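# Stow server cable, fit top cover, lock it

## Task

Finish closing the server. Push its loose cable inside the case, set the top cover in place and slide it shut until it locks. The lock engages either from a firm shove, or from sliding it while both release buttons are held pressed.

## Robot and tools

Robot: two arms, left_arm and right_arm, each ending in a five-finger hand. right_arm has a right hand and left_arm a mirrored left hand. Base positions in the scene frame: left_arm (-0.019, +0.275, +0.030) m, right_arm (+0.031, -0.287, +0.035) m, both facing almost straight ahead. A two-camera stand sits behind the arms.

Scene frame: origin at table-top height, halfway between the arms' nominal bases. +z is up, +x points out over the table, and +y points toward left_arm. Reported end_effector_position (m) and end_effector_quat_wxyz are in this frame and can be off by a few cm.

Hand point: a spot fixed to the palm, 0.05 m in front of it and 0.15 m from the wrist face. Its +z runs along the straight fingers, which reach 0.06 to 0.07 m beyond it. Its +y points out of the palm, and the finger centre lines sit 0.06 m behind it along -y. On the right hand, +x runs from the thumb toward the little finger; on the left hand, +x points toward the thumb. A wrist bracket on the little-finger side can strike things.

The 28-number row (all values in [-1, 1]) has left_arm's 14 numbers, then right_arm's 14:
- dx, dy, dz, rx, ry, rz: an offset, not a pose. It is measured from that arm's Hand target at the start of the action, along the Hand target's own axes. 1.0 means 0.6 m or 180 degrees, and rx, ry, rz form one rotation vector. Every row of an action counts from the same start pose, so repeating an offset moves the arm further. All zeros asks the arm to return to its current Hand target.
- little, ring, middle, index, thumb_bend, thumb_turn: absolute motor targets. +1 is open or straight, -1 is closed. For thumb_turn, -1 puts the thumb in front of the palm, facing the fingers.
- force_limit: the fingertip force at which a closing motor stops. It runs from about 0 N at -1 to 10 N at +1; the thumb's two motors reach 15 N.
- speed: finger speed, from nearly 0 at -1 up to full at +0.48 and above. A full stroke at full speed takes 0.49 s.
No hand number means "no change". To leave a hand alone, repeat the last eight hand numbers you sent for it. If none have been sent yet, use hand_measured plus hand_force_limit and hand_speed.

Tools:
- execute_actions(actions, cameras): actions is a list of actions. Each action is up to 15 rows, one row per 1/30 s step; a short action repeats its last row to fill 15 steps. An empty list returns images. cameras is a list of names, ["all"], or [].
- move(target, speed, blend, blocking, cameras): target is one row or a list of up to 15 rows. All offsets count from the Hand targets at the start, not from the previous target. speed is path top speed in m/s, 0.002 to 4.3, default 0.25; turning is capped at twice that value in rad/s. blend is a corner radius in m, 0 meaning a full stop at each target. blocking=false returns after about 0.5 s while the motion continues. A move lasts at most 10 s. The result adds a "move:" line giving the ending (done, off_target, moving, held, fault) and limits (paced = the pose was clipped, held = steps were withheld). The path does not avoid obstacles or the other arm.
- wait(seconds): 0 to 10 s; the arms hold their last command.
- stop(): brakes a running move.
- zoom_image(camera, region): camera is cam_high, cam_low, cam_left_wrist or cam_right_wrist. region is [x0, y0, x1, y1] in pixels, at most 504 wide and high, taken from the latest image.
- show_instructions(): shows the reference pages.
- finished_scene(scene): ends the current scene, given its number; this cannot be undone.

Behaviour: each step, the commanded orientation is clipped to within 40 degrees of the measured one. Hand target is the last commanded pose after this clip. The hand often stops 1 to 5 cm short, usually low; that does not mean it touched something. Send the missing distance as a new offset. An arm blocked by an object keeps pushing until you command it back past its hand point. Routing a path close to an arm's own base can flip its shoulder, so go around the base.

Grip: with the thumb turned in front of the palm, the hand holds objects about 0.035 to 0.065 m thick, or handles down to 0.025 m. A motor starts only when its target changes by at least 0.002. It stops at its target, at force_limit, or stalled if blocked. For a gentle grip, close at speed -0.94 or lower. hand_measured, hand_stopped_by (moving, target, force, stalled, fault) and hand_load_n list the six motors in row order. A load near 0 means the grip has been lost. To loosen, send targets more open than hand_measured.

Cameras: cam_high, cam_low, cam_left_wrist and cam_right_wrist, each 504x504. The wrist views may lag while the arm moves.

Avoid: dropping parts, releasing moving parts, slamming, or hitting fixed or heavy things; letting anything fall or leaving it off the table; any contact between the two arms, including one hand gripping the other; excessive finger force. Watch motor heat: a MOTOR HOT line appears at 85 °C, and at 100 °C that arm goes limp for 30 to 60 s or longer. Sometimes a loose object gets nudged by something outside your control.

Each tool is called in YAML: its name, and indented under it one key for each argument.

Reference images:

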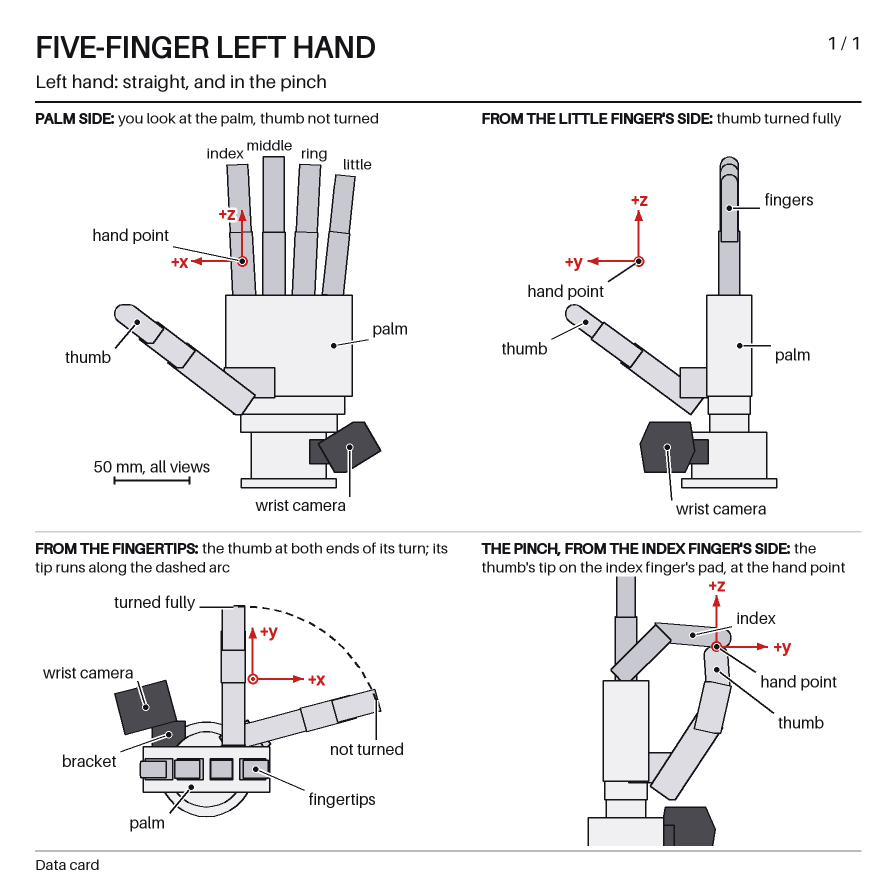

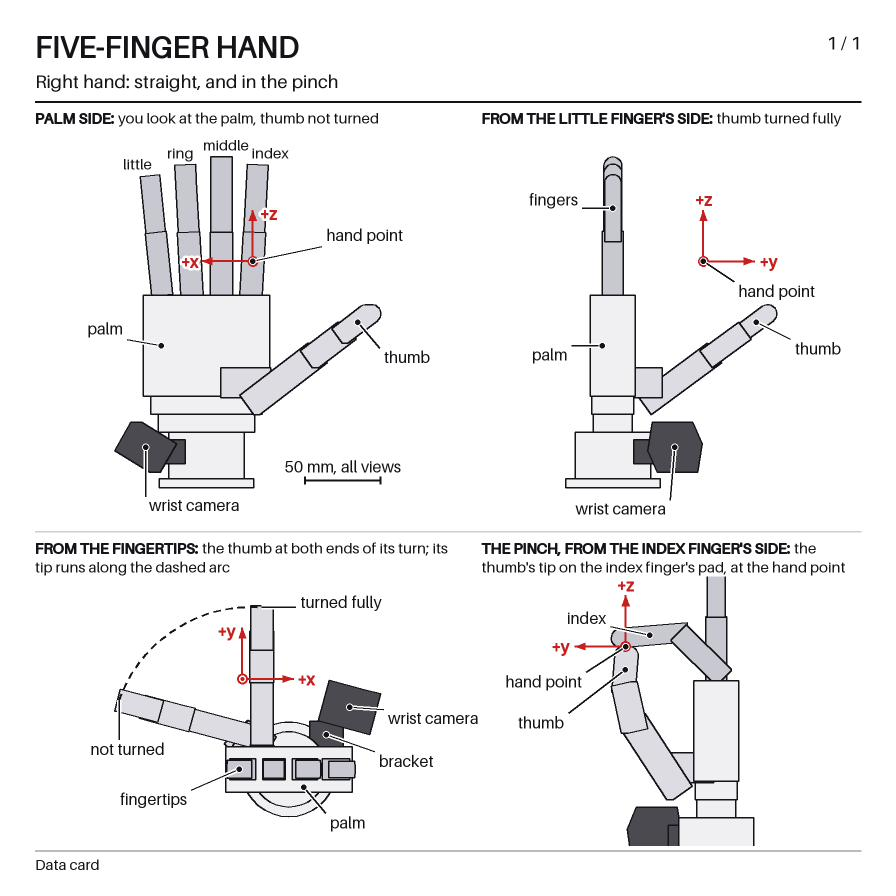

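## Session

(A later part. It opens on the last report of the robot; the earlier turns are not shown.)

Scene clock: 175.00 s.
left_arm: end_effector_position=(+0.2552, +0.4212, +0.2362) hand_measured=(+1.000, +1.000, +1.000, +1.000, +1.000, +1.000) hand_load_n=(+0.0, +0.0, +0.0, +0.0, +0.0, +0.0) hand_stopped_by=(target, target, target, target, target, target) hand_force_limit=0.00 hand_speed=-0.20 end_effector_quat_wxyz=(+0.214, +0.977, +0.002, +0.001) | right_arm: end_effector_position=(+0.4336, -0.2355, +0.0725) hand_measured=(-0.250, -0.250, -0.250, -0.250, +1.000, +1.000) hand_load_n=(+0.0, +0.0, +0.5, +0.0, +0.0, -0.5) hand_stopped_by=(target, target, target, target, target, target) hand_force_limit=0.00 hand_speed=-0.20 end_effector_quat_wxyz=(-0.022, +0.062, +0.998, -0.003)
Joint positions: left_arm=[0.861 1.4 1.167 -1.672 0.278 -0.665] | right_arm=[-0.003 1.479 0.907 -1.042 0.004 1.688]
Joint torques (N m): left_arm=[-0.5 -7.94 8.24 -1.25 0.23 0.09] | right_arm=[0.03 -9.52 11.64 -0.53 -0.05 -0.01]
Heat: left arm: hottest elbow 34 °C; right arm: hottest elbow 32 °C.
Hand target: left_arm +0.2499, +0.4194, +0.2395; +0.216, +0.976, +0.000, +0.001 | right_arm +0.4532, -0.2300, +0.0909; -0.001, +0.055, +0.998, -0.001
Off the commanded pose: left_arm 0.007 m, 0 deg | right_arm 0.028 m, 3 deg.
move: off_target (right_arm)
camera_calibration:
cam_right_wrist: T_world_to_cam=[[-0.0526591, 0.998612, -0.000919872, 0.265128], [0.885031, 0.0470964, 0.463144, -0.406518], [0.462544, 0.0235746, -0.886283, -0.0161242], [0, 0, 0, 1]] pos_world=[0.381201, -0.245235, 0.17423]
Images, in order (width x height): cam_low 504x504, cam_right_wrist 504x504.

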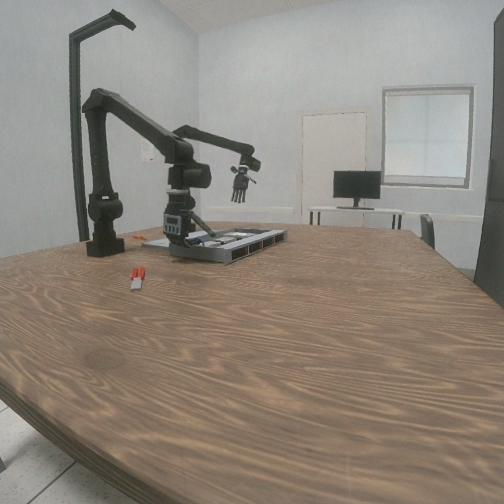

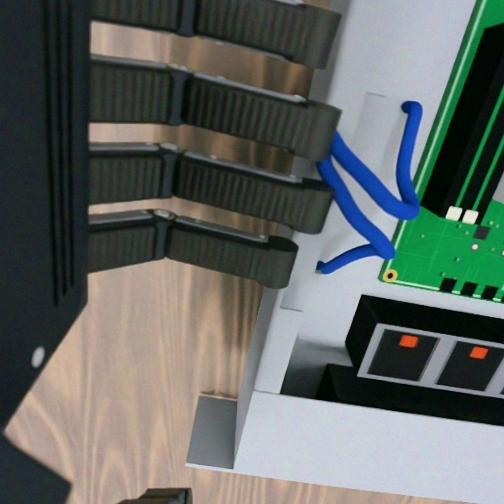

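zoom_image:
  camera: "cam_right_wrist"
  region: [270, 80, 430, 300]

zoom_image:
  camera: "cam_low"
  region: [175, 230, 215, 265]

Scaled by 2.291 from the camera's 504x504 image, which has a finer 720x720 frame.

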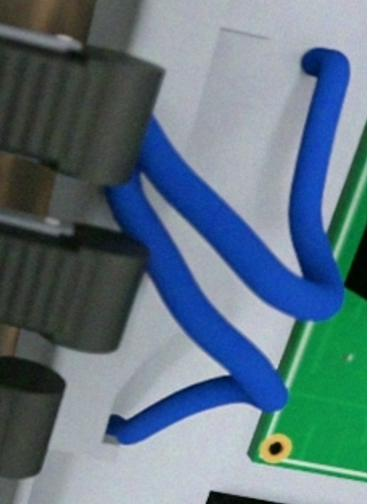

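Scaled by 12.600 from the camera's 504x504 image, which has a finer 720x720 frame.

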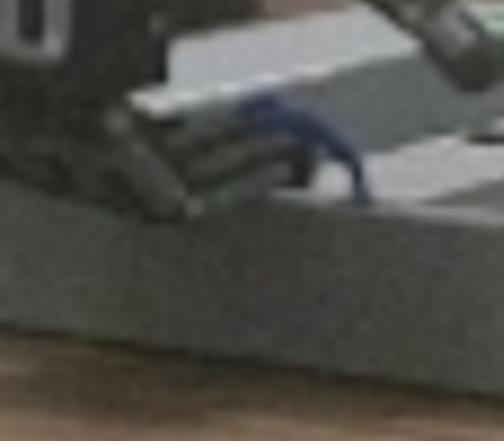

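move:
  target: [0,0,0,0,0,0,1,1,1,1,1,1,0,-0.2, 0.008,0.05,0,0,0,0,-0.25,-0.25,-0.25,-0.25,1,1,0,-0.2]
  speed: 0.04
  cameras: ["cam_low","cam_right_wrist"]

zoom_image:
  camera: "cam_right_wrist"
  region: [250, 50, 430, 300]

zoom_image:
  camera: "cam_low"
  region: [165, 220, 215, 270]

Scene clock: 186.00 s.
left_arm: end_effector_position=(+0.2552, +0.4212, +0.2362) hand_measured=(+1.000, +1.000, +1.000, +1.000, +1.000, +1.000) hand_load_n=(+0.0, +0.0, +0.0, +0.0, +0.0, +0.0) hand_stopped_by=(target, target, target, target, target, target) hand_force_limit=0.00 hand_speed=-0.20 end_effector_quat_wxyz=(+0.214, +0.977, +0.002, +0.001) | right_arm: end_effector_position=(+0.4319, -0.2064, +0.0724) hand_measured=(-0.250, -0.250, -0.250, -0.250, +1.000, +1.000) hand_load_n=(+0.0, +0.0, +0.0, +0.0, +0.0, +0.0) hand_stopped_by=(target, target, target, target, target, target) hand_force_limit=0.00 hand_speed=-0.20 end_effector_quat_wxyz=(-0.022, +0.055, +0.998, -0.004)
Joint positions: left_arm=[0.861 1.4 1.167 -1.672 0.278 -0.665] | right_arm=[0.075 1.479 0.907 -1.042 0.003 1.752]
Joint torques (N m): left_arm=[-0.62 -7.88 8.24 -1.22 0.24 0.09] | right_arm=[0.15 -9.58 11.59 -0.51 -0.03 0.09]
Heat: left arm: hottest elbow 34 °C; right arm: hottest elbow 32 °C.
Hand target: left_arm +0.2499, +0.4194, +0.2395; +0.216, +0.976, +0.000, +0.001 | right_arm +0.4516, -0.1996, +0.0908; -0.001, +0.055, +0.999, -0.001
Off the commanded pose: left_arm 0.007 m, 0 deg | right_arm 0.028 m, 2 deg.
move: off_target (right_arm)
camera_calibration:
cam_right_wrist: T_world_to_cam=[[-0.0659711, 0.997818, -0.00256764, 0.241767], [0.88437, 0.0596617, 0.462958, -0.403489], [0.462101, 0.0282711, -0.886377, -0.0149915], [0, 0, 0, 1]] pos_world=[0.379711, -0.216743, 0.174131]
Images, in order (width x height): cam_low 504x504, cam_right_wrist 504x504.

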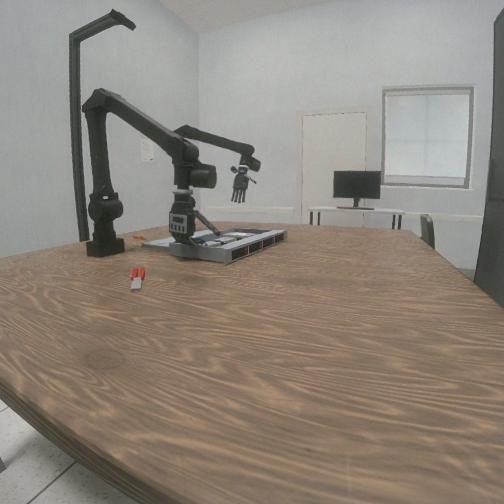

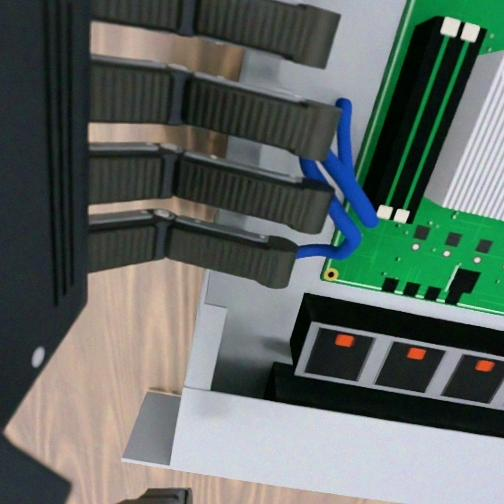

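Scaled by 2.016 from the camera's 504x504 image, which has a finer 720x720 frame.

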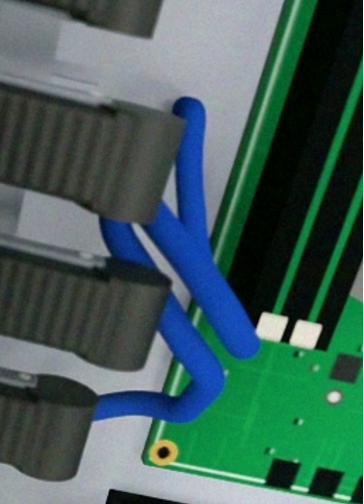

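Scaled by 10.080 from the camera's 504x504 image, which has a finer 720x720 frame.

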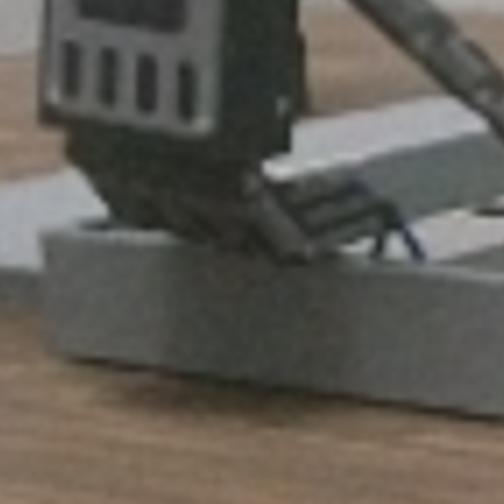

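move:
  target: [0,0,0,0,0,0,1,1,1,1,1,1,0,-0.2, 0,0,-0.06,0,0,0,-0.25,-0.25,-0.25,-0.25,1,1,0,-0.2]
  speed: 0.06
  cameras: ["cam_high","cam_right_wrist"]

zoom_image:
  camera: "cam_right_wrist"
  region: [200, 50, 430, 300]

Scene clock: 191.40 s.
left_arm: end_effector_position=(+0.2552, +0.4212, +0.2362) hand_measured=(+1.000, +1.000, +1.000, +1.000, +1.000, +1.000) hand_load_n=(+0.0, +0.0, +0.0, +0.0, +0.0, +0.0) hand_stopped_by=(target, target, target, target, target, target) hand_force_limit=0.00 hand_speed=-0.20 end_effector_quat_wxyz=(+0.214, +0.977, +0.002, +0.001) | right_arm: end_effector_position=(+0.4319, -0.2065, +0.1059) hand_measured=(-0.250, -0.250, -0.250, -0.250, +1.000, +1.000) hand_load_n=(+0.0, +0.0, +0.0, +0.0, +0.0, +0.0) hand_stopped_by=(target, target, target, target, target, target) hand_force_limit=0.00 hand_speed=-0.20 end_effector_quat_wxyz=(-0.024, +0.056, +0.998, -0.004)
Joint positions: left_arm=[0.861 1.4 1.167 -1.672 0.278 -0.665] | right_arm=[0.075 1.433 0.959 -1.145 0.003 1.753]
Joint torques (N m): left_arm=[-0.44 -8 8.25 -1.29 0.23 0.08] | right_arm=[0.15 -9.41 12.41 -0.55 -0.03 0.11]
Heat: left arm: hottest elbow 34 °C; right arm: hottest elbow 33 °C.
Hand target: left_arm +0.2499, +0.4194, +0.2395; +0.216, +0.976, +0.000, +0.001 | right_arm +0.4518, -0.1996, +0.1270; -0.001, +0.055, +0.999, -0.001
Off the commanded pose: left_arm 0.007 m, 0 deg | right_arm 0.030 m, 3 deg.
move: off_target (right_arm)
camera_calibration:
cam_right_wrist: T_world_to_cam=[[-0.0652738, 0.997864, -0.00262658, 0.241537], [0.886322, 0.0591863, 0.459271, -0.419581], [0.458446, 0.0276504, -0.888292, 0.0164346], [0, 0, 0, 1]] pos_world=[0.380116, -0.216642, 0.207935]
Images, in order (width x height): cam_high 504x504, cam_right_wrist 504x504.

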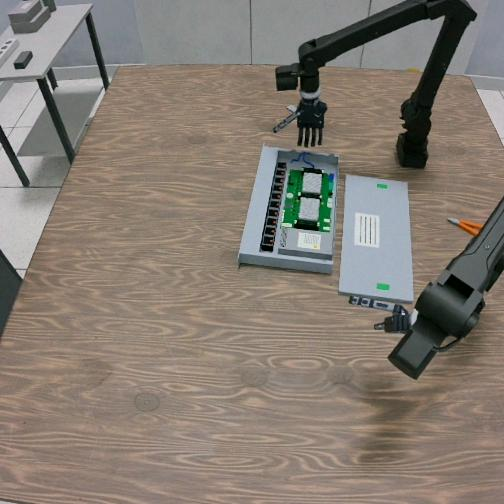

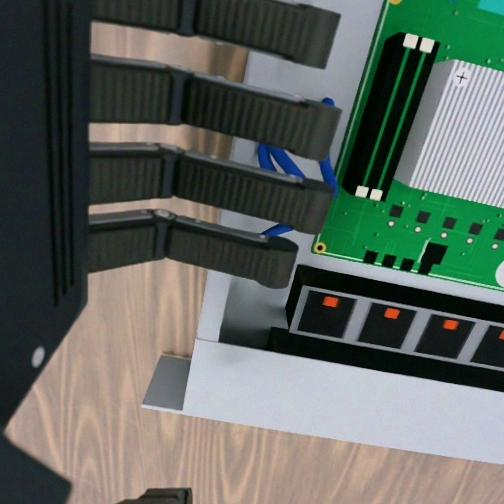

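Scaled by 2.016 from the camera's 504x504 image, which has a finer 720x720 frame.

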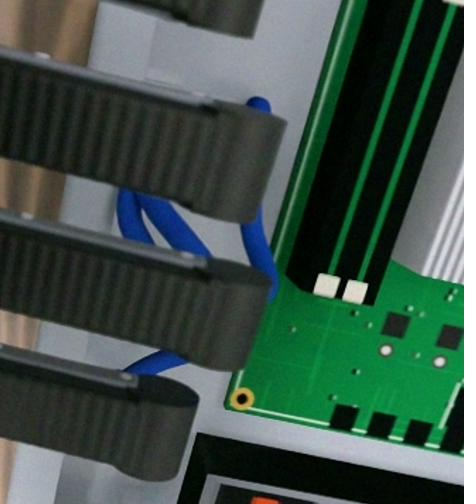

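move:
  target: [0,0,0,0,0,0,1,1,1,1,1,1,0,-0.2, 0,-0.12,-0.02,0,0,0,-0.25,-0.25,-0.25,-0.25,1,1,0,-0.2]
  speed: 0.12
  cameras: ["cam_high","cam_right_wrist"]

zoom_image:
  camera: "cam_right_wrist"
  region: [300, 50, 500, 300]

zoom_image:
  camera: "cam_high"
  region: [240, 130, 360, 200]

Scene clock: 195.80 s.
left_arm: end_effector_position=(+0.2552, +0.4212, +0.2362) hand_measured=(+1.000, +1.000, +1.000, +1.000, +1.000, +1.000) hand_load_n=(+0.0, +0.0, +0.0, +0.0, +0.0, +0.0) hand_stopped_by=(target, target, target, target, target, target) hand_force_limit=0.00 hand_speed=-0.20 end_effector_quat_wxyz=(+0.214, +0.977, +0.002, +0.001) | right_arm: end_effector_position=(+0.4235, -0.2657, +0.1168) hand_measured=(-0.250, -0.250, -0.250, -0.250, +1.000, +1.000) hand_load_n=(+0.0, +0.0, +0.0, +0.5, +0.0, +0.0) hand_stopped_by=(target, target, target, target, target, target) hand_force_limit=0.00 hand_speed=-0.20 end_effector_quat_wxyz=(-0.026, +0.055, +0.998, -0.001)
Joint positions: left_arm=[0.861 1.4 1.167 -1.672 0.278 -0.665] | right_arm=[-0.09 1.403 0.959 -1.178 0.004 1.587]
Joint torques (N m): left_arm=[-0.32 -7.88 8.25 -1.22 0.24 0.08] | right_arm=[-1.96 -9.17 12.72 -0.53 0 -0.09]
Heat: left arm: hottest elbow 34 °C; right arm: hottest elbow 34 °C.
Hand target: left_arm +0.2499, +0.4194, +0.2395; +0.216, +0.976, +0.000, +0.001 | right_arm +0.4439, -0.2712, +0.1391; -0.001, +0.055, +0.998, -0.001
Off the commanded pose: left_arm 0.007 m, 0 deg | right_arm 0.031 m, 3 deg.
move: off_target (right_arm)
camera_calibration:
cam_right_wrist: T_world_to_cam=[[-0.0666067, 0.997768, 0.00472168, 0.299886], [0.888032, 0.0571222, 0.45622, -0.414528], [0.454932, 0.0345803, -0.889854, 0.0350981], [0, 0, 0, 1]] pos_world=[0.372121, -0.276752, 0.218932]
Images, in order (width x height): cam_high 504x504, cam_right_wrist 504x504.

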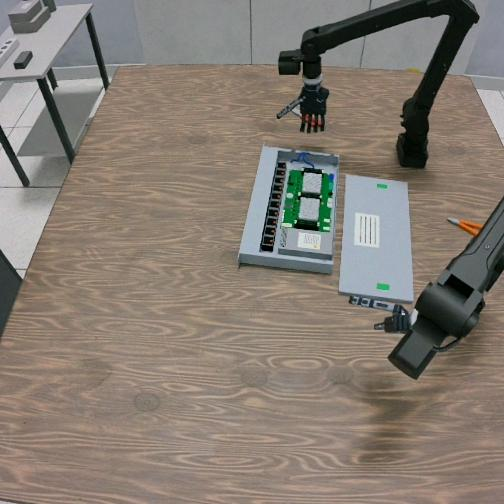

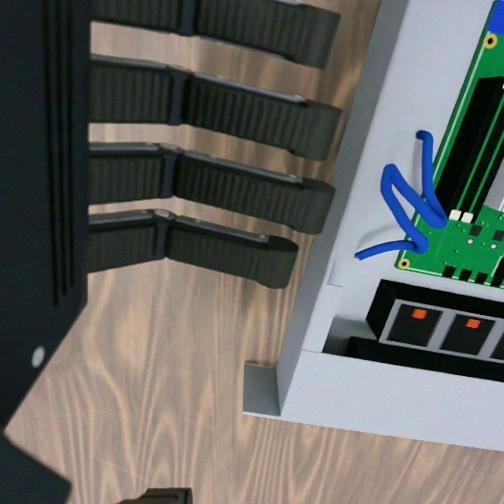

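Scaled by 2.016 from the camera's 504x504 image, which has a finer 720x720 frame.

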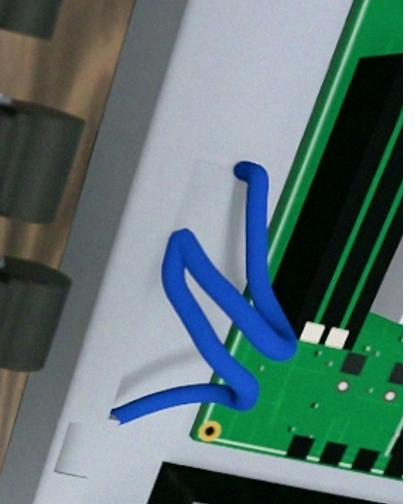

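Scaled by 4.200 from the camera's 504x504 image, which has a finer 720x720 frame.

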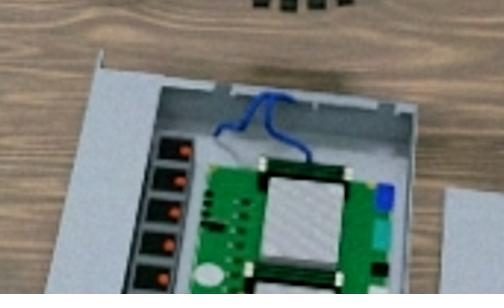

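execute_actions:
  actions: []
  cameras: ["cam_low"]

zoom_image:
  camera: "cam_low"
  region: [160, 215, 230, 270]

Scene clock: 197.63 s.
left_arm: end_effector_position=(+0.2552, +0.4212, +0.2362) hand_measured=(+1.000, +1.000, +1.000, +1.000, +1.000, +1.000) hand_load_n=(+0.0, +0.0, +0.0, +0.0, +0.0, +0.0) hand_stopped_by=(target, target, target, target, target, target) hand_force_limit=0.00 hand_speed=-0.20 end_effector_quat_wxyz=(+0.214, +0.977, +0.002, +0.001) | right_arm: end_effector_position=(+0.4235, -0.2657, +0.1168) hand_measured=(-0.250, -0.250, -0.250, -0.250, +1.000, +1.000) hand_load_n=(+0.0, +0.0, +0.0, +0.0, +0.0, +0.0) hand_stopped_by=(target, target, target, target, target, target) hand_force_limit=0.00 hand_speed=-0.20 end_effector_quat_wxyz=(-0.026, +0.055, +0.998, -0.001)
Joint positions: left_arm=[0.861 1.4 1.167 -1.672 0.278 -0.665] | right_arm=[-0.09 1.403 0.959 -1.178 0.004 1.587]
Joint velocities: within noise
Joint torques (N m): left_arm=[-0.44 -8 8.23 -1.29 0.23 0.07] | right_arm=[-1.96 -9.17 12.71 -0.54 0 -0.08]
Motor temperatures (°C): left_arm=[26 27 34 25 27 22] | right_arm=[25 27 34 25 26 26]
Heat: left arm: hottest elbow 34 °C; right arm: hottest elbow 34 °C.
Hand target: left_arm +0.2499, +0.4194, +0.2395; +0.216, +0.976, +0.000, +0.001 | right_arm +0.4439, -0.2712, +0.1391; -0.001, +0.055, +0.998, -0.001
Off the commanded pose: left_arm 0.007 m, 0 deg | right_arm 0.031 m, 3 deg.
Images, in order (width x height): cam_low 504x504.

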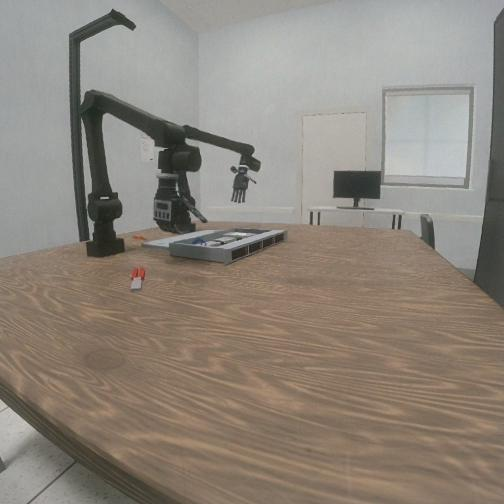

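Scaled by 7.200 from the camera's 504x504 image, which has a finer 720x720 frame.

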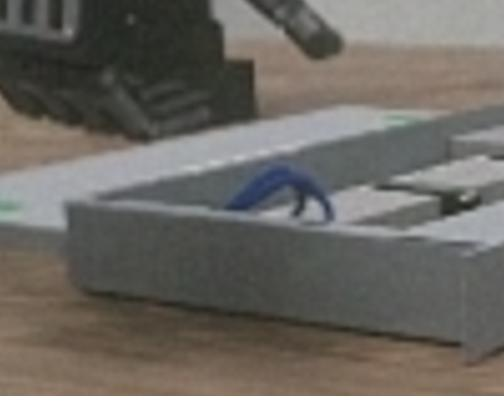

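move:
  target:
    - [0,0,0,0,0,0,1,1,1,1,1,1,0,-0.2, 0,0,-0.0583,0,0,0,-1,-1,1,1,1,1,0,-0.2]
    - [0,0,0,0,0,0,1,1,1,1,1,1,0,-0.2, 0.0358,0.2057,-0.0583,0,0,-0.0344,-1,-1,1,1,1,1,0,-0.2]
  speed: 0.15
  blend: 0.02
  cameras: ["cam_low","cam_high","cam_right_wrist"]

zoom_image:
  camera: "cam_high"
  region: [240, 110, 360, 200]

Scene clock: 212.63 s.
left_arm: end_effector_position=(+0.2552, +0.4212, +0.2362) hand_measured=(+1.000, +1.000, +1.000, +1.000, +1.000, +1.000) hand_load_n=(+0.0, +0.0, +0.0, +0.0, +0.0, -0.5) hand_stopped_by=(target, target, target, target, target, target) hand_force_limit=0.00 hand_speed=-0.20 end_effector_quat_wxyz=(+0.214, +0.977, +0.002, +0.001) | right_arm: end_effector_position=(+0.4182, -0.1530, +0.1574) hand_measured=(-1.000, -1.000, +1.000, +1.000, +1.000, +1.000) hand_load_n=(+0.0, +0.0, +0.0, +0.0, +0.0, +0.0) hand_stopped_by=(target, target, target, target, target, target) hand_force_limit=0.00 hand_speed=-0.20 end_effector_quat_wxyz=(-0.017, +0.000, +1.000, -0.002)
Joint positions: left_arm=[0.861 1.4 1.167 -1.672 0.278 -0.665] | right_arm=[0.21 1.366 1.036 -1.274 -0.002 1.777]
Joint torques (N m): left_arm=[-0.5 -7.94 8.29 -1.25 0.22 0.08] | right_arm=[-0.15 -7.77 13.33 -0.53 0.15 0.11]
Heat: left arm: hottest elbow 34 °C; right arm: hottest elbow 36 °C.
Hand target: left_arm +0.2499, +0.4194, +0.2395; +0.216, +0.976, +0.000, +0.001 | right_arm +0.4361, -0.1461, +0.1740; -0.001, +0.001, +1.000, -0.001
Off the commanded pose: left_arm 0.007 m, 0 deg | right_arm 0.025 m, 2 deg.
move: off_target (right_arm); blend cut to 0.0175 m at target 1
camera_calibration:
cam_right_wrist: T_world_to_cam=[[-0.175988, 0.984391, 0.00161554, 0.230966], [0.867955, 0.154397, 0.472034, -0.413948], [0.464416, 0.0844743, -0.881579, 0.0720244], [0, 0, 0, 1]] pos_world=[0.366487, -0.169533, 0.25852]
Images, in order (width x height): cam_high 504x504, cam_low 504x504, cam_right_wrist 504x504.

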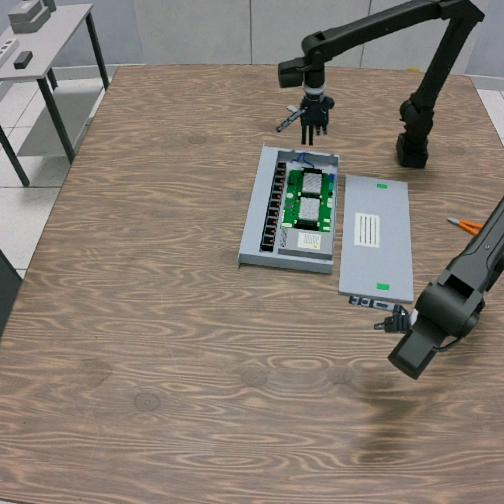

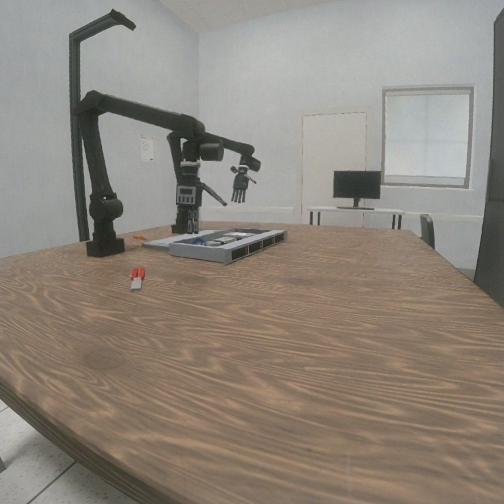

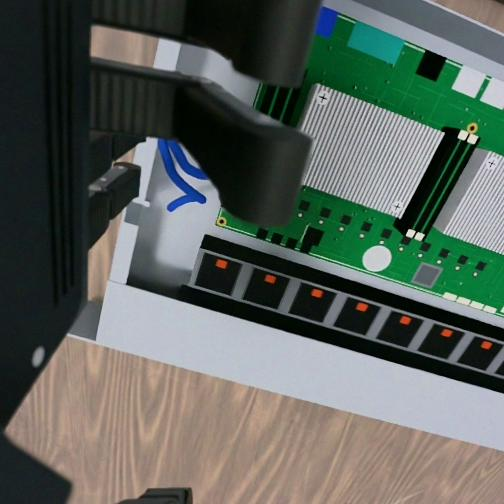

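Scaled by 4.200 from the camera's 504x504 image, which has a finer 720x720 frame.

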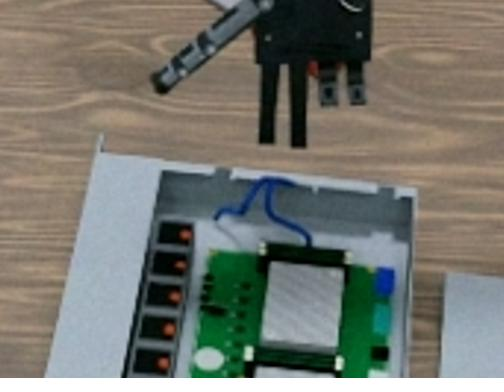

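move:
  target: [0,0,0,0,0,0,1,1,1,1,1,1,0,-0.2, 0.003,0.023,0.09,0,0,0,-1,-1,1,1,1,1,0,-0.2]
  speed: 0.08
  cameras: ["cam_low","cam_high","cam_right_wrist"]

zoom_image:
  camera: "cam_high"
  region: [240, 110, 360, 200]

zoom_image:
  camera: "cam_low"
  region: [160, 215, 230, 270]

Scene clock: 221.07 s.
left_arm: end_effector_position=(+0.2552, +0.4212, +0.2362) hand_measured=(+1.000, +1.000, +1.000, +1.000, +1.000, +1.000) hand_load_n=(+0.0, +0.0, +0.0, +0.0, -0.5, +0.0) hand_stopped_by=(target, target, target, target, target, target) hand_force_limit=0.00 hand_speed=-0.20 end_effector_quat_wxyz=(+0.214, +0.977, +0.002, +0.001) | right_arm: end_effector_position=(+0.4367, -0.1367, +0.1271) hand_measured=(-1.000, -1.000, +1.000, +1.000, +1.000, +1.000) hand_load_n=(+0.0, +0.5, +0.0, +0.0, +0.0, +0.0) hand_stopped_by=(target, target, target, target, target, target) hand_force_limit=0.00 hand_speed=-0.20 end_effector_quat_wxyz=(+0.003, +0.002, +1.000, +0.001)
Joint positions: left_arm=[0.861 1.4 1.167 -1.672 0.278 -0.665] | right_arm=[0.242 1.427 1.007 -1.146 -0.002 1.813]
Joint torques (N m): left_arm=[-0.44 -7.94 8.28 -1.18 0.22 0.09] | right_arm=[0.15 -8.47 7.71 0.46 0.16 0.09]
Heat: left arm: hottest elbow 34 °C; right arm: hottest elbow 36 °C.
Hand target: left_arm +0.2499, +0.4194, +0.2395; +0.216, +0.976, +0.000, +0.001 | right_arm +0.4342, -0.1324, +0.1199; -0.001, +0.001, +1.000, -0.001
Off the commanded pose: left_arm 0.007 m, 0 deg | right_arm 0.009 m, 0 deg.
move: done
camera_calibration:
cam_right_wrist: T_world_to_cam=[[-0.172267, 0.985047, 0.00257652, 0.216696], [0.849728, 0.147278, 0.506233, -0.415557], [0.498283, 0.0893967, -0.862393, 0.0188711], [0, 0, 0, 1]] pos_world=[0.381037, -0.15394, 0.226085]
Images, in order (width x height): cam_high 504x504, cam_low 504x504, cam_right_wrist 504x504.

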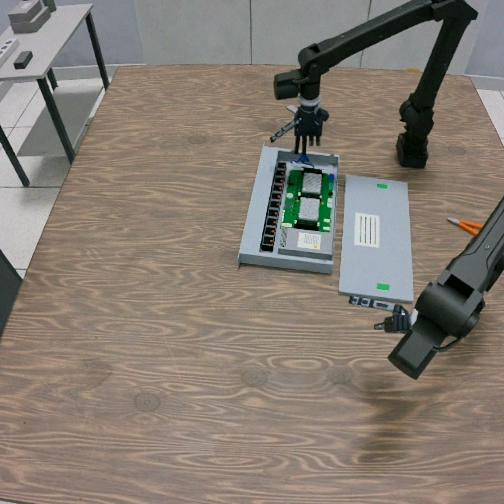

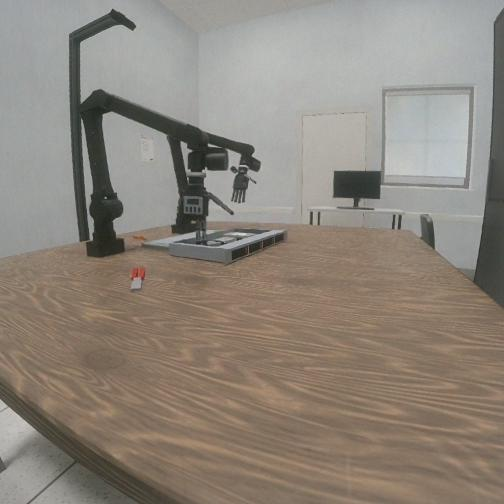

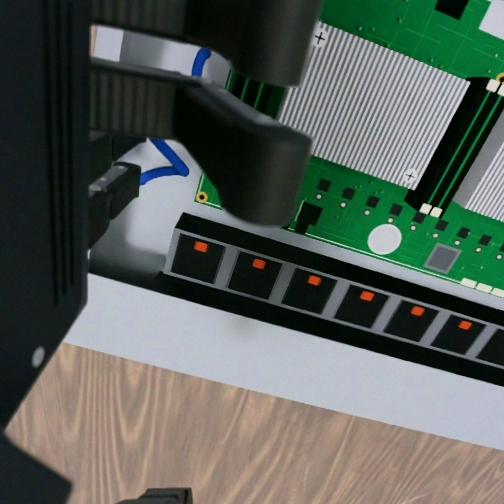

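Scaled by 4.200 from the camera's 504x504 image, which has a finer 720x720 frame.

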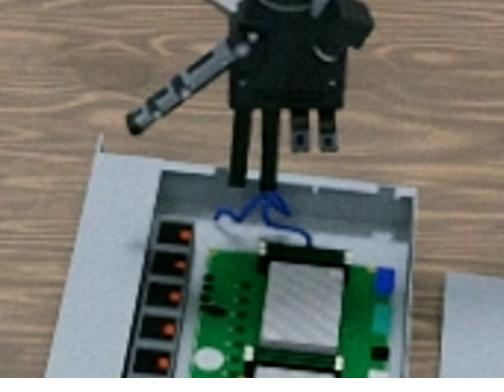

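Scaled by 7.200 from the camera's 504x504 image, which has a finer 720x720 frame.

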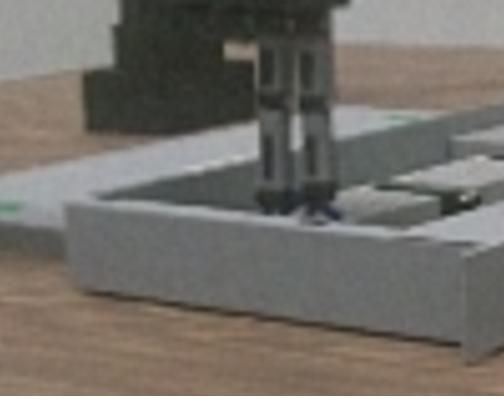

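move:
  target: [0,0,0,0,0,0,1,1,1,1,1,1,0,-0.2, 0.01,0,0.05,0,0,0,-1,-1,1,1,1,1,0,-0.2]
  speed: 0.06
  cameras: ["cam_low","cam_high","cam_right_wrist"]

zoom_image:
  camera: "cam_high"
  region: [240, 110, 360, 200]

zoom_image:
  camera: "cam_low"
  region: [160, 215, 230, 270]

Scene clock: 228.90 s.
left_arm: end_effector_position=(+0.2552, +0.4212, +0.2362) hand_measured=(+1.000, +1.000, +1.000, +1.000, +1.000, +1.000) hand_load_n=(+0.0, +0.0, +0.0, +0.0, -0.5, +0.0) hand_stopped_by=(target, target, target, target, target, target) hand_force_limit=0.00 hand_speed=-0.20 end_effector_quat_wxyz=(+0.214, +0.977, +0.002, +0.001) | right_arm: end_effector_position=(+0.4317, -0.1368, +0.0977) hand_measured=(-1.000, -1.000, +1.000, +1.000, +1.000, +1.000) hand_load_n=(+0.0, +0.0, +0.0, +0.0, +0.0, +0.0) hand_stopped_by=(target, target, target, target, target, target) hand_force_limit=0.00 hand_speed=-0.20 end_effector_quat_wxyz=(+0.003, +0.002, +1.000, +0.001)
Joint positions: left_arm=[0.861 1.4 1.167 -1.672 0.278 -0.665] | right_arm=[0.246 1.45 0.946 -1.06 -0.001 1.817]
Joint torques (N m): left_arm=[-0.56 -8 8.24 -1.21 0.22 0.09] | right_arm=[0.32 -8.35 7.25 0.51 0.14 0.11]
Heat: left arm: hottest elbow 34 °C; right arm: hottest elbow 35 °C.
Hand target: left_arm +0.2499, +0.4194, +0.2395; +0.216, +0.976, +0.000, +0.001 | right_arm +0.4283, -0.1324, +0.0899; -0.001, +0.001, +1.000, -0.001
Off the commanded pose: left_arm 0.007 m, 0 deg | right_arm 0.010 m, 1 deg.
move: done
camera_calibration:
cam_right_wrist: T_world_to_cam=[[-0.171507, 0.985181, 0.00191747, 0.215756], [0.849026, 0.146817, 0.507543, -0.396403], [0.49974, 0.0886753, -0.861624, -0.00475145], [0, 0, 0, 1]] pos_world=[0.375935, -0.153939, 0.196684]
Images, in order (width x height): cam_high 504x504, cam_low 504x504, cam_right_wrist 504x504.

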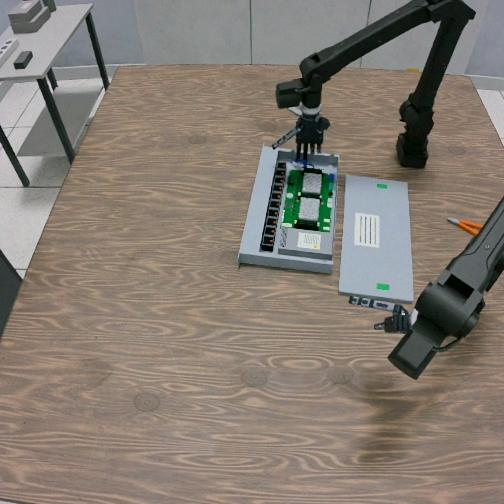

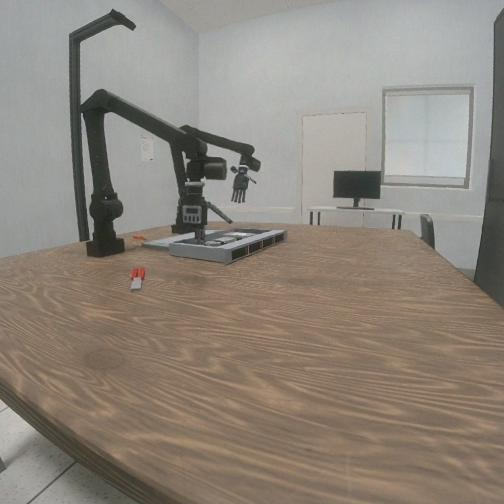

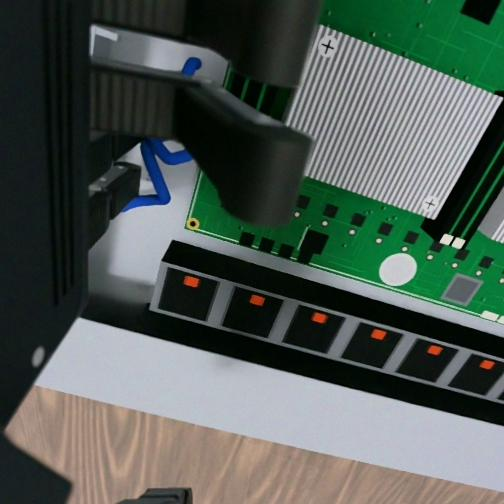

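Scaled by 4.200 from the camera's 504x504 image, which has a finer 720x720 frame.

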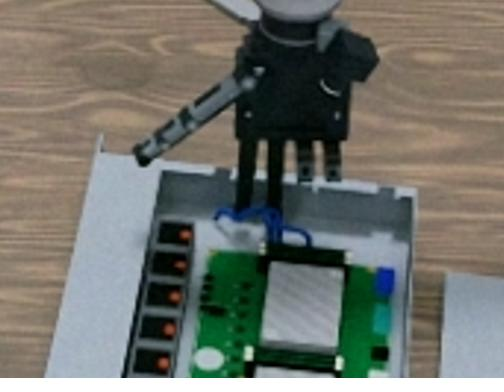

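Scaled by 7.200 from the camera's 504x504 image, which has a finer 720x720 frame.

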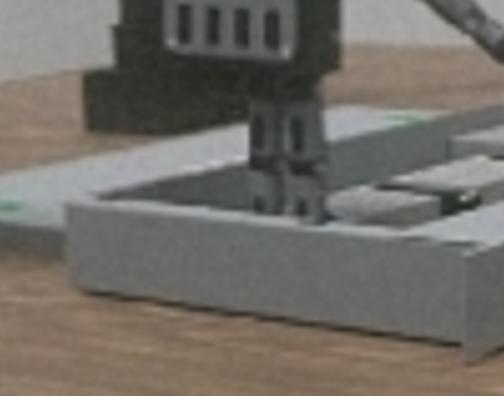

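move:
  target:
    - [0,0,0,0,0,0,1,1,1,1,1,1,0,-0.2, 0.005,0.03,0.0,0,0,0,-1,-1,1,1,1,1,0,-0.2]
    - [0,0,0,0,0,0,1,1,1,1,1,1,0,-0.2, 0.005,0.03,-0.17,0,0,0,-1,-1,1,1,1,1,0,-0.2]
    - [0,0,0,0,0,0,1,1,1,1,1,1,0,-0.2, 0.005,-0.2,-0.18,0,0,0,-1,-1,1,1,1,1,0,-0.2]
  speed: 0.12
  blend: [0,0.02,0]
  cameras: ["cam_low","cam_high","cam_right_wrist"]

zoom_image:
  camera: "cam_high"
  region: [240, 110, 360, 200]

zoom_image:
  camera: "cam_low"
  region: [160, 215, 230, 270]

Scene clock: 237.90 s.
left_arm: end_effector_position=(+0.2552, +0.4212, +0.2362) hand_measured=(+1.000, +1.000, +1.000, +1.000, +1.000, +1.000) hand_load_n=(+0.0, +0.0, +0.0, +0.0, +0.0, +0.0) hand_stopped_by=(target, target, target, target, target, target) hand_force_limit=0.00 hand_speed=-0.20 end_effector_quat_wxyz=(+0.214, +0.977, +0.002, +0.001) | right_arm: end_effector_position=(+0.4134, -0.2482, +0.1809) hand_measured=(-1.000, -1.000, +1.000, +1.000, +1.000, +1.000) hand_load_n=(+0.0, +0.0, +0.0, +0.0, +0.0, +0.5) hand_stopped_by=(target, target, target, target, target, target) hand_force_limit=0.00 hand_speed=-0.20 end_effector_quat_wxyz=(-0.018, +0.001, +1.000, -0.001)
Joint positions: left_arm=[0.861 1.4 1.167 -1.672 0.278 -0.665] | right_arm=[-0.052 1.317 1.054 -1.343 0.004 1.517]
Joint torques (N m): left_arm=[-0.56 -7.94 8.27 -1.21 0.23 0.09] | right_arm=[-1.9 -8.41 12.27 -0.5 -0.01 -0.07]
Heat: left arm: hottest elbow 34 °C; right arm: hottest elbow 35 °C.
Hand target: left_arm +0.2499, +0.4194, +0.2395; +0.216, +0.976, +0.000, +0.001 | right_arm +0.4252, -0.2523, +0.1982; -0.001, +0.001, +1.000, -0.001
Off the commanded pose: left_arm 0.007 m, 0 deg | right_arm 0.021 m, 2 deg.
move: off_target (right_arm)
camera_calibration:
cam_right_wrist: T_world_to_cam=[[-0.173753, 0.984778, 0.00480578, 0.322443], [0.869618, 0.15114, 0.470022, -0.407351], [0.462141, 0.0858468, -0.882642, 0.104465], [0, 0, 0, 1]] pos_world=[0.361988, -0.264935, 0.282119]
Images, in order (width x height): cam_high 504x504, cam_low 504x504, cam_right_wrist 504x504.

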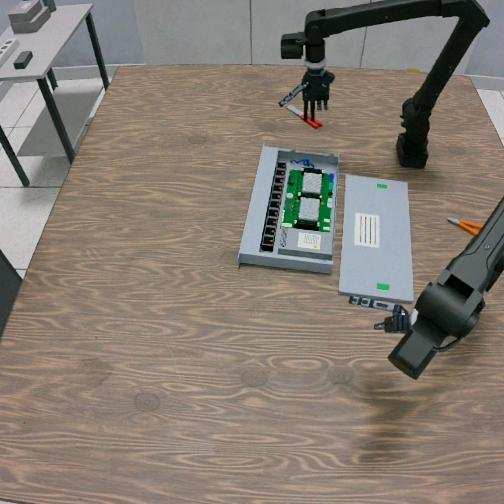

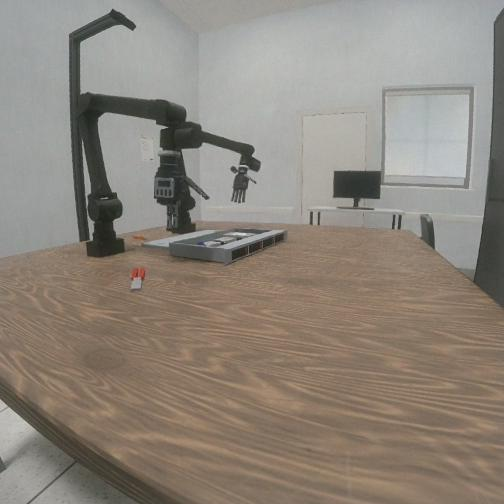

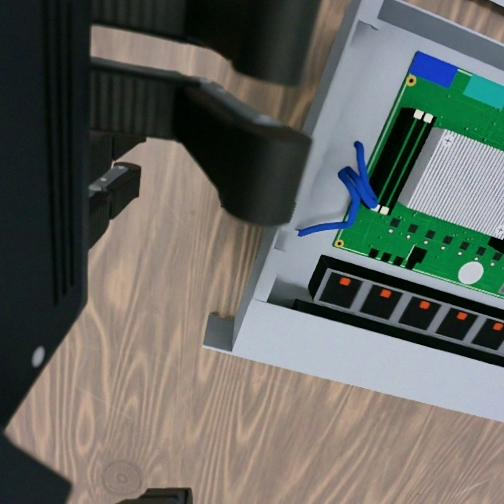

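Scaled by 4.200 from the camera's 504x504 image, which has a finer 720x720 frame.

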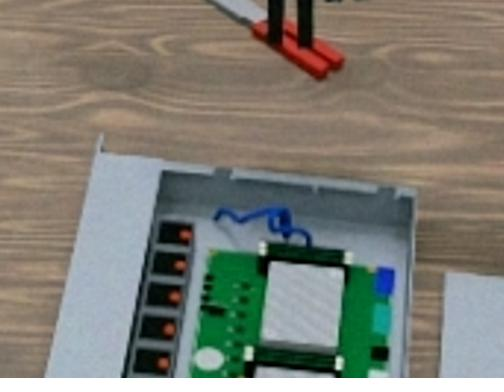

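Scaled by 7.200 from the camera's 504x504 image, which has a finer 720x720 frame.

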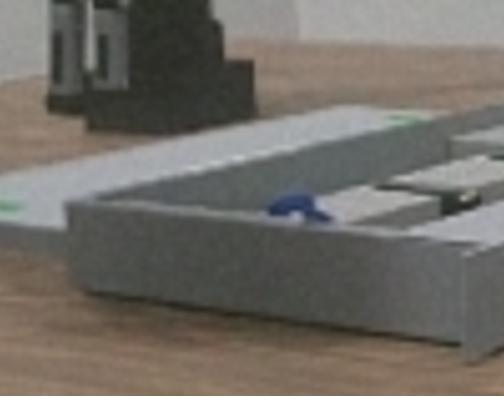

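move:
  target: [-0.003,0.0727,0.2361,0,0,0,1,1,1,1,1,1,0,-0.2, 0.3617,0.12,-0.0167,-0.139,0,0,1,1,1,1,1,1,0,-0.2]
  speed: 0.15
  cameras: ["cam_high","cam_left_wrist","cam_right_wrist"]

Scene clock: 261.57 s.
left_arm: end_effector_position=(+0.2460, +0.3216, +0.1291) hand_measured=(+1.000, +1.000, +1.000, +1.000, +1.000, +1.000) hand_load_n=(+0.0, +0.0, +0.0, +0.0, -0.5, +0.0) hand_stopped_by=(target, target, target, target, target, target) hand_force_limit=0.00 hand_speed=-0.20 end_effector_quat_wxyz=(+0.221, +0.975, -0.001, -0.004) | right_arm: end_effector_position=(+0.2126, -0.1790, +0.2115) hand_measured=(+1.000, +1.000, +1.000, +1.000, +1.000, +1.000) hand_load_n=(+0.0, +0.0, +0.0, +0.0, +0.0, +0.0) hand_stopped_by=(target, target, target, target, target, target) hand_force_limit=0.00 hand_speed=-0.20 end_effector_quat_wxyz=(+0.004, -0.002, +0.977, +0.213)
Joint positions: left_arm=[0.665 1.315 0.78 -1.329 0.34 -0.852] | right_arm=[-0.173 0.7 0.634 -1.577 -0.424 1.374]
Joint torques (N m): left_arm=[-1.61 -5.83 7.36 -0.18 0.42 -0.2] | right_arm=[-2.2 -1.03 8.27 -0.55 -0.37 -0.1]
Heat: left arm: hottest elbow 34 °C; right arm: hottest elbow 36 °C.
Hand target: left_arm +0.2482, +0.3201, +0.1295; +0.216, +0.976, +0.000, +0.001 | right_arm +0.2083, -0.1799, +0.2083; +0.000, +0.001, +0.976, +0.216
Off the commanded pose: left_arm 0.003 m, 1 deg | right_arm 0.005 m, 1 deg.
move: done
camera_calibration:
cam_left_wrist: T_world_to_cam=[[0.288189, 0.858903, -0.423358, -0.288293], [0.836802, -0.0109595, 0.547395, -0.271907], [0.46552, -0.51202, -0.721891, 0.25972], [0, 0, 0, 1]] pos_world=[0.189711, 0.377617, 0.214279]
cam_right_wrist: T_world_to_cam=[[-0.181599, 0.894515, 0.408491, 0.119404], [0.846957, -0.0688029, 0.52719, -0.304134], [0.499685, 0.441711, -0.745122, 0.245015], [0, 0, 0, 1]] pos_world=[0.156842, -0.23596, 0.294127]
Images, in order (width x height): cam_high 504x504, cam_left_wrist 504x504, cam_right_wrist 504x504.

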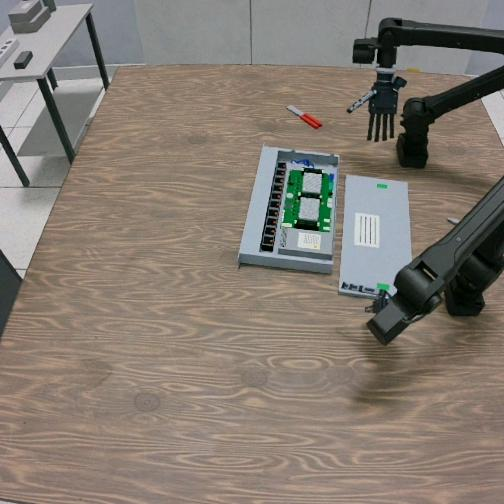

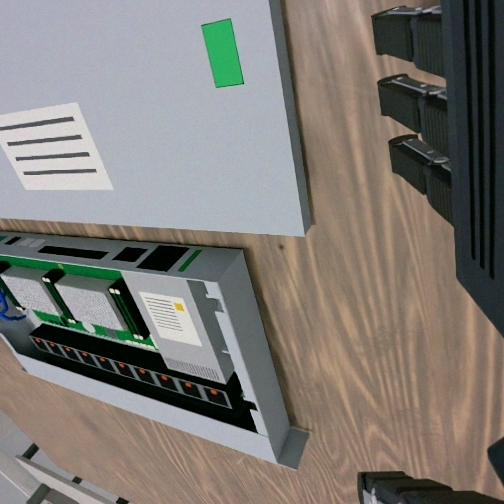

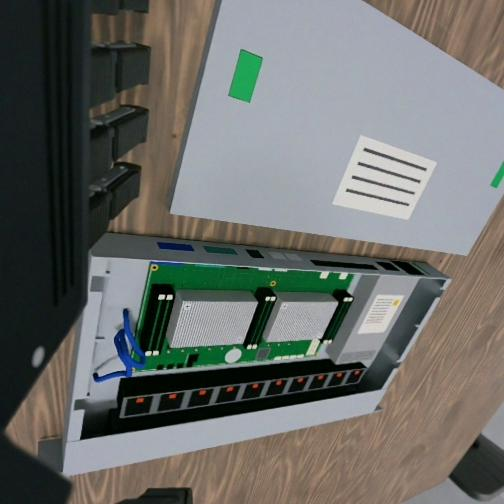

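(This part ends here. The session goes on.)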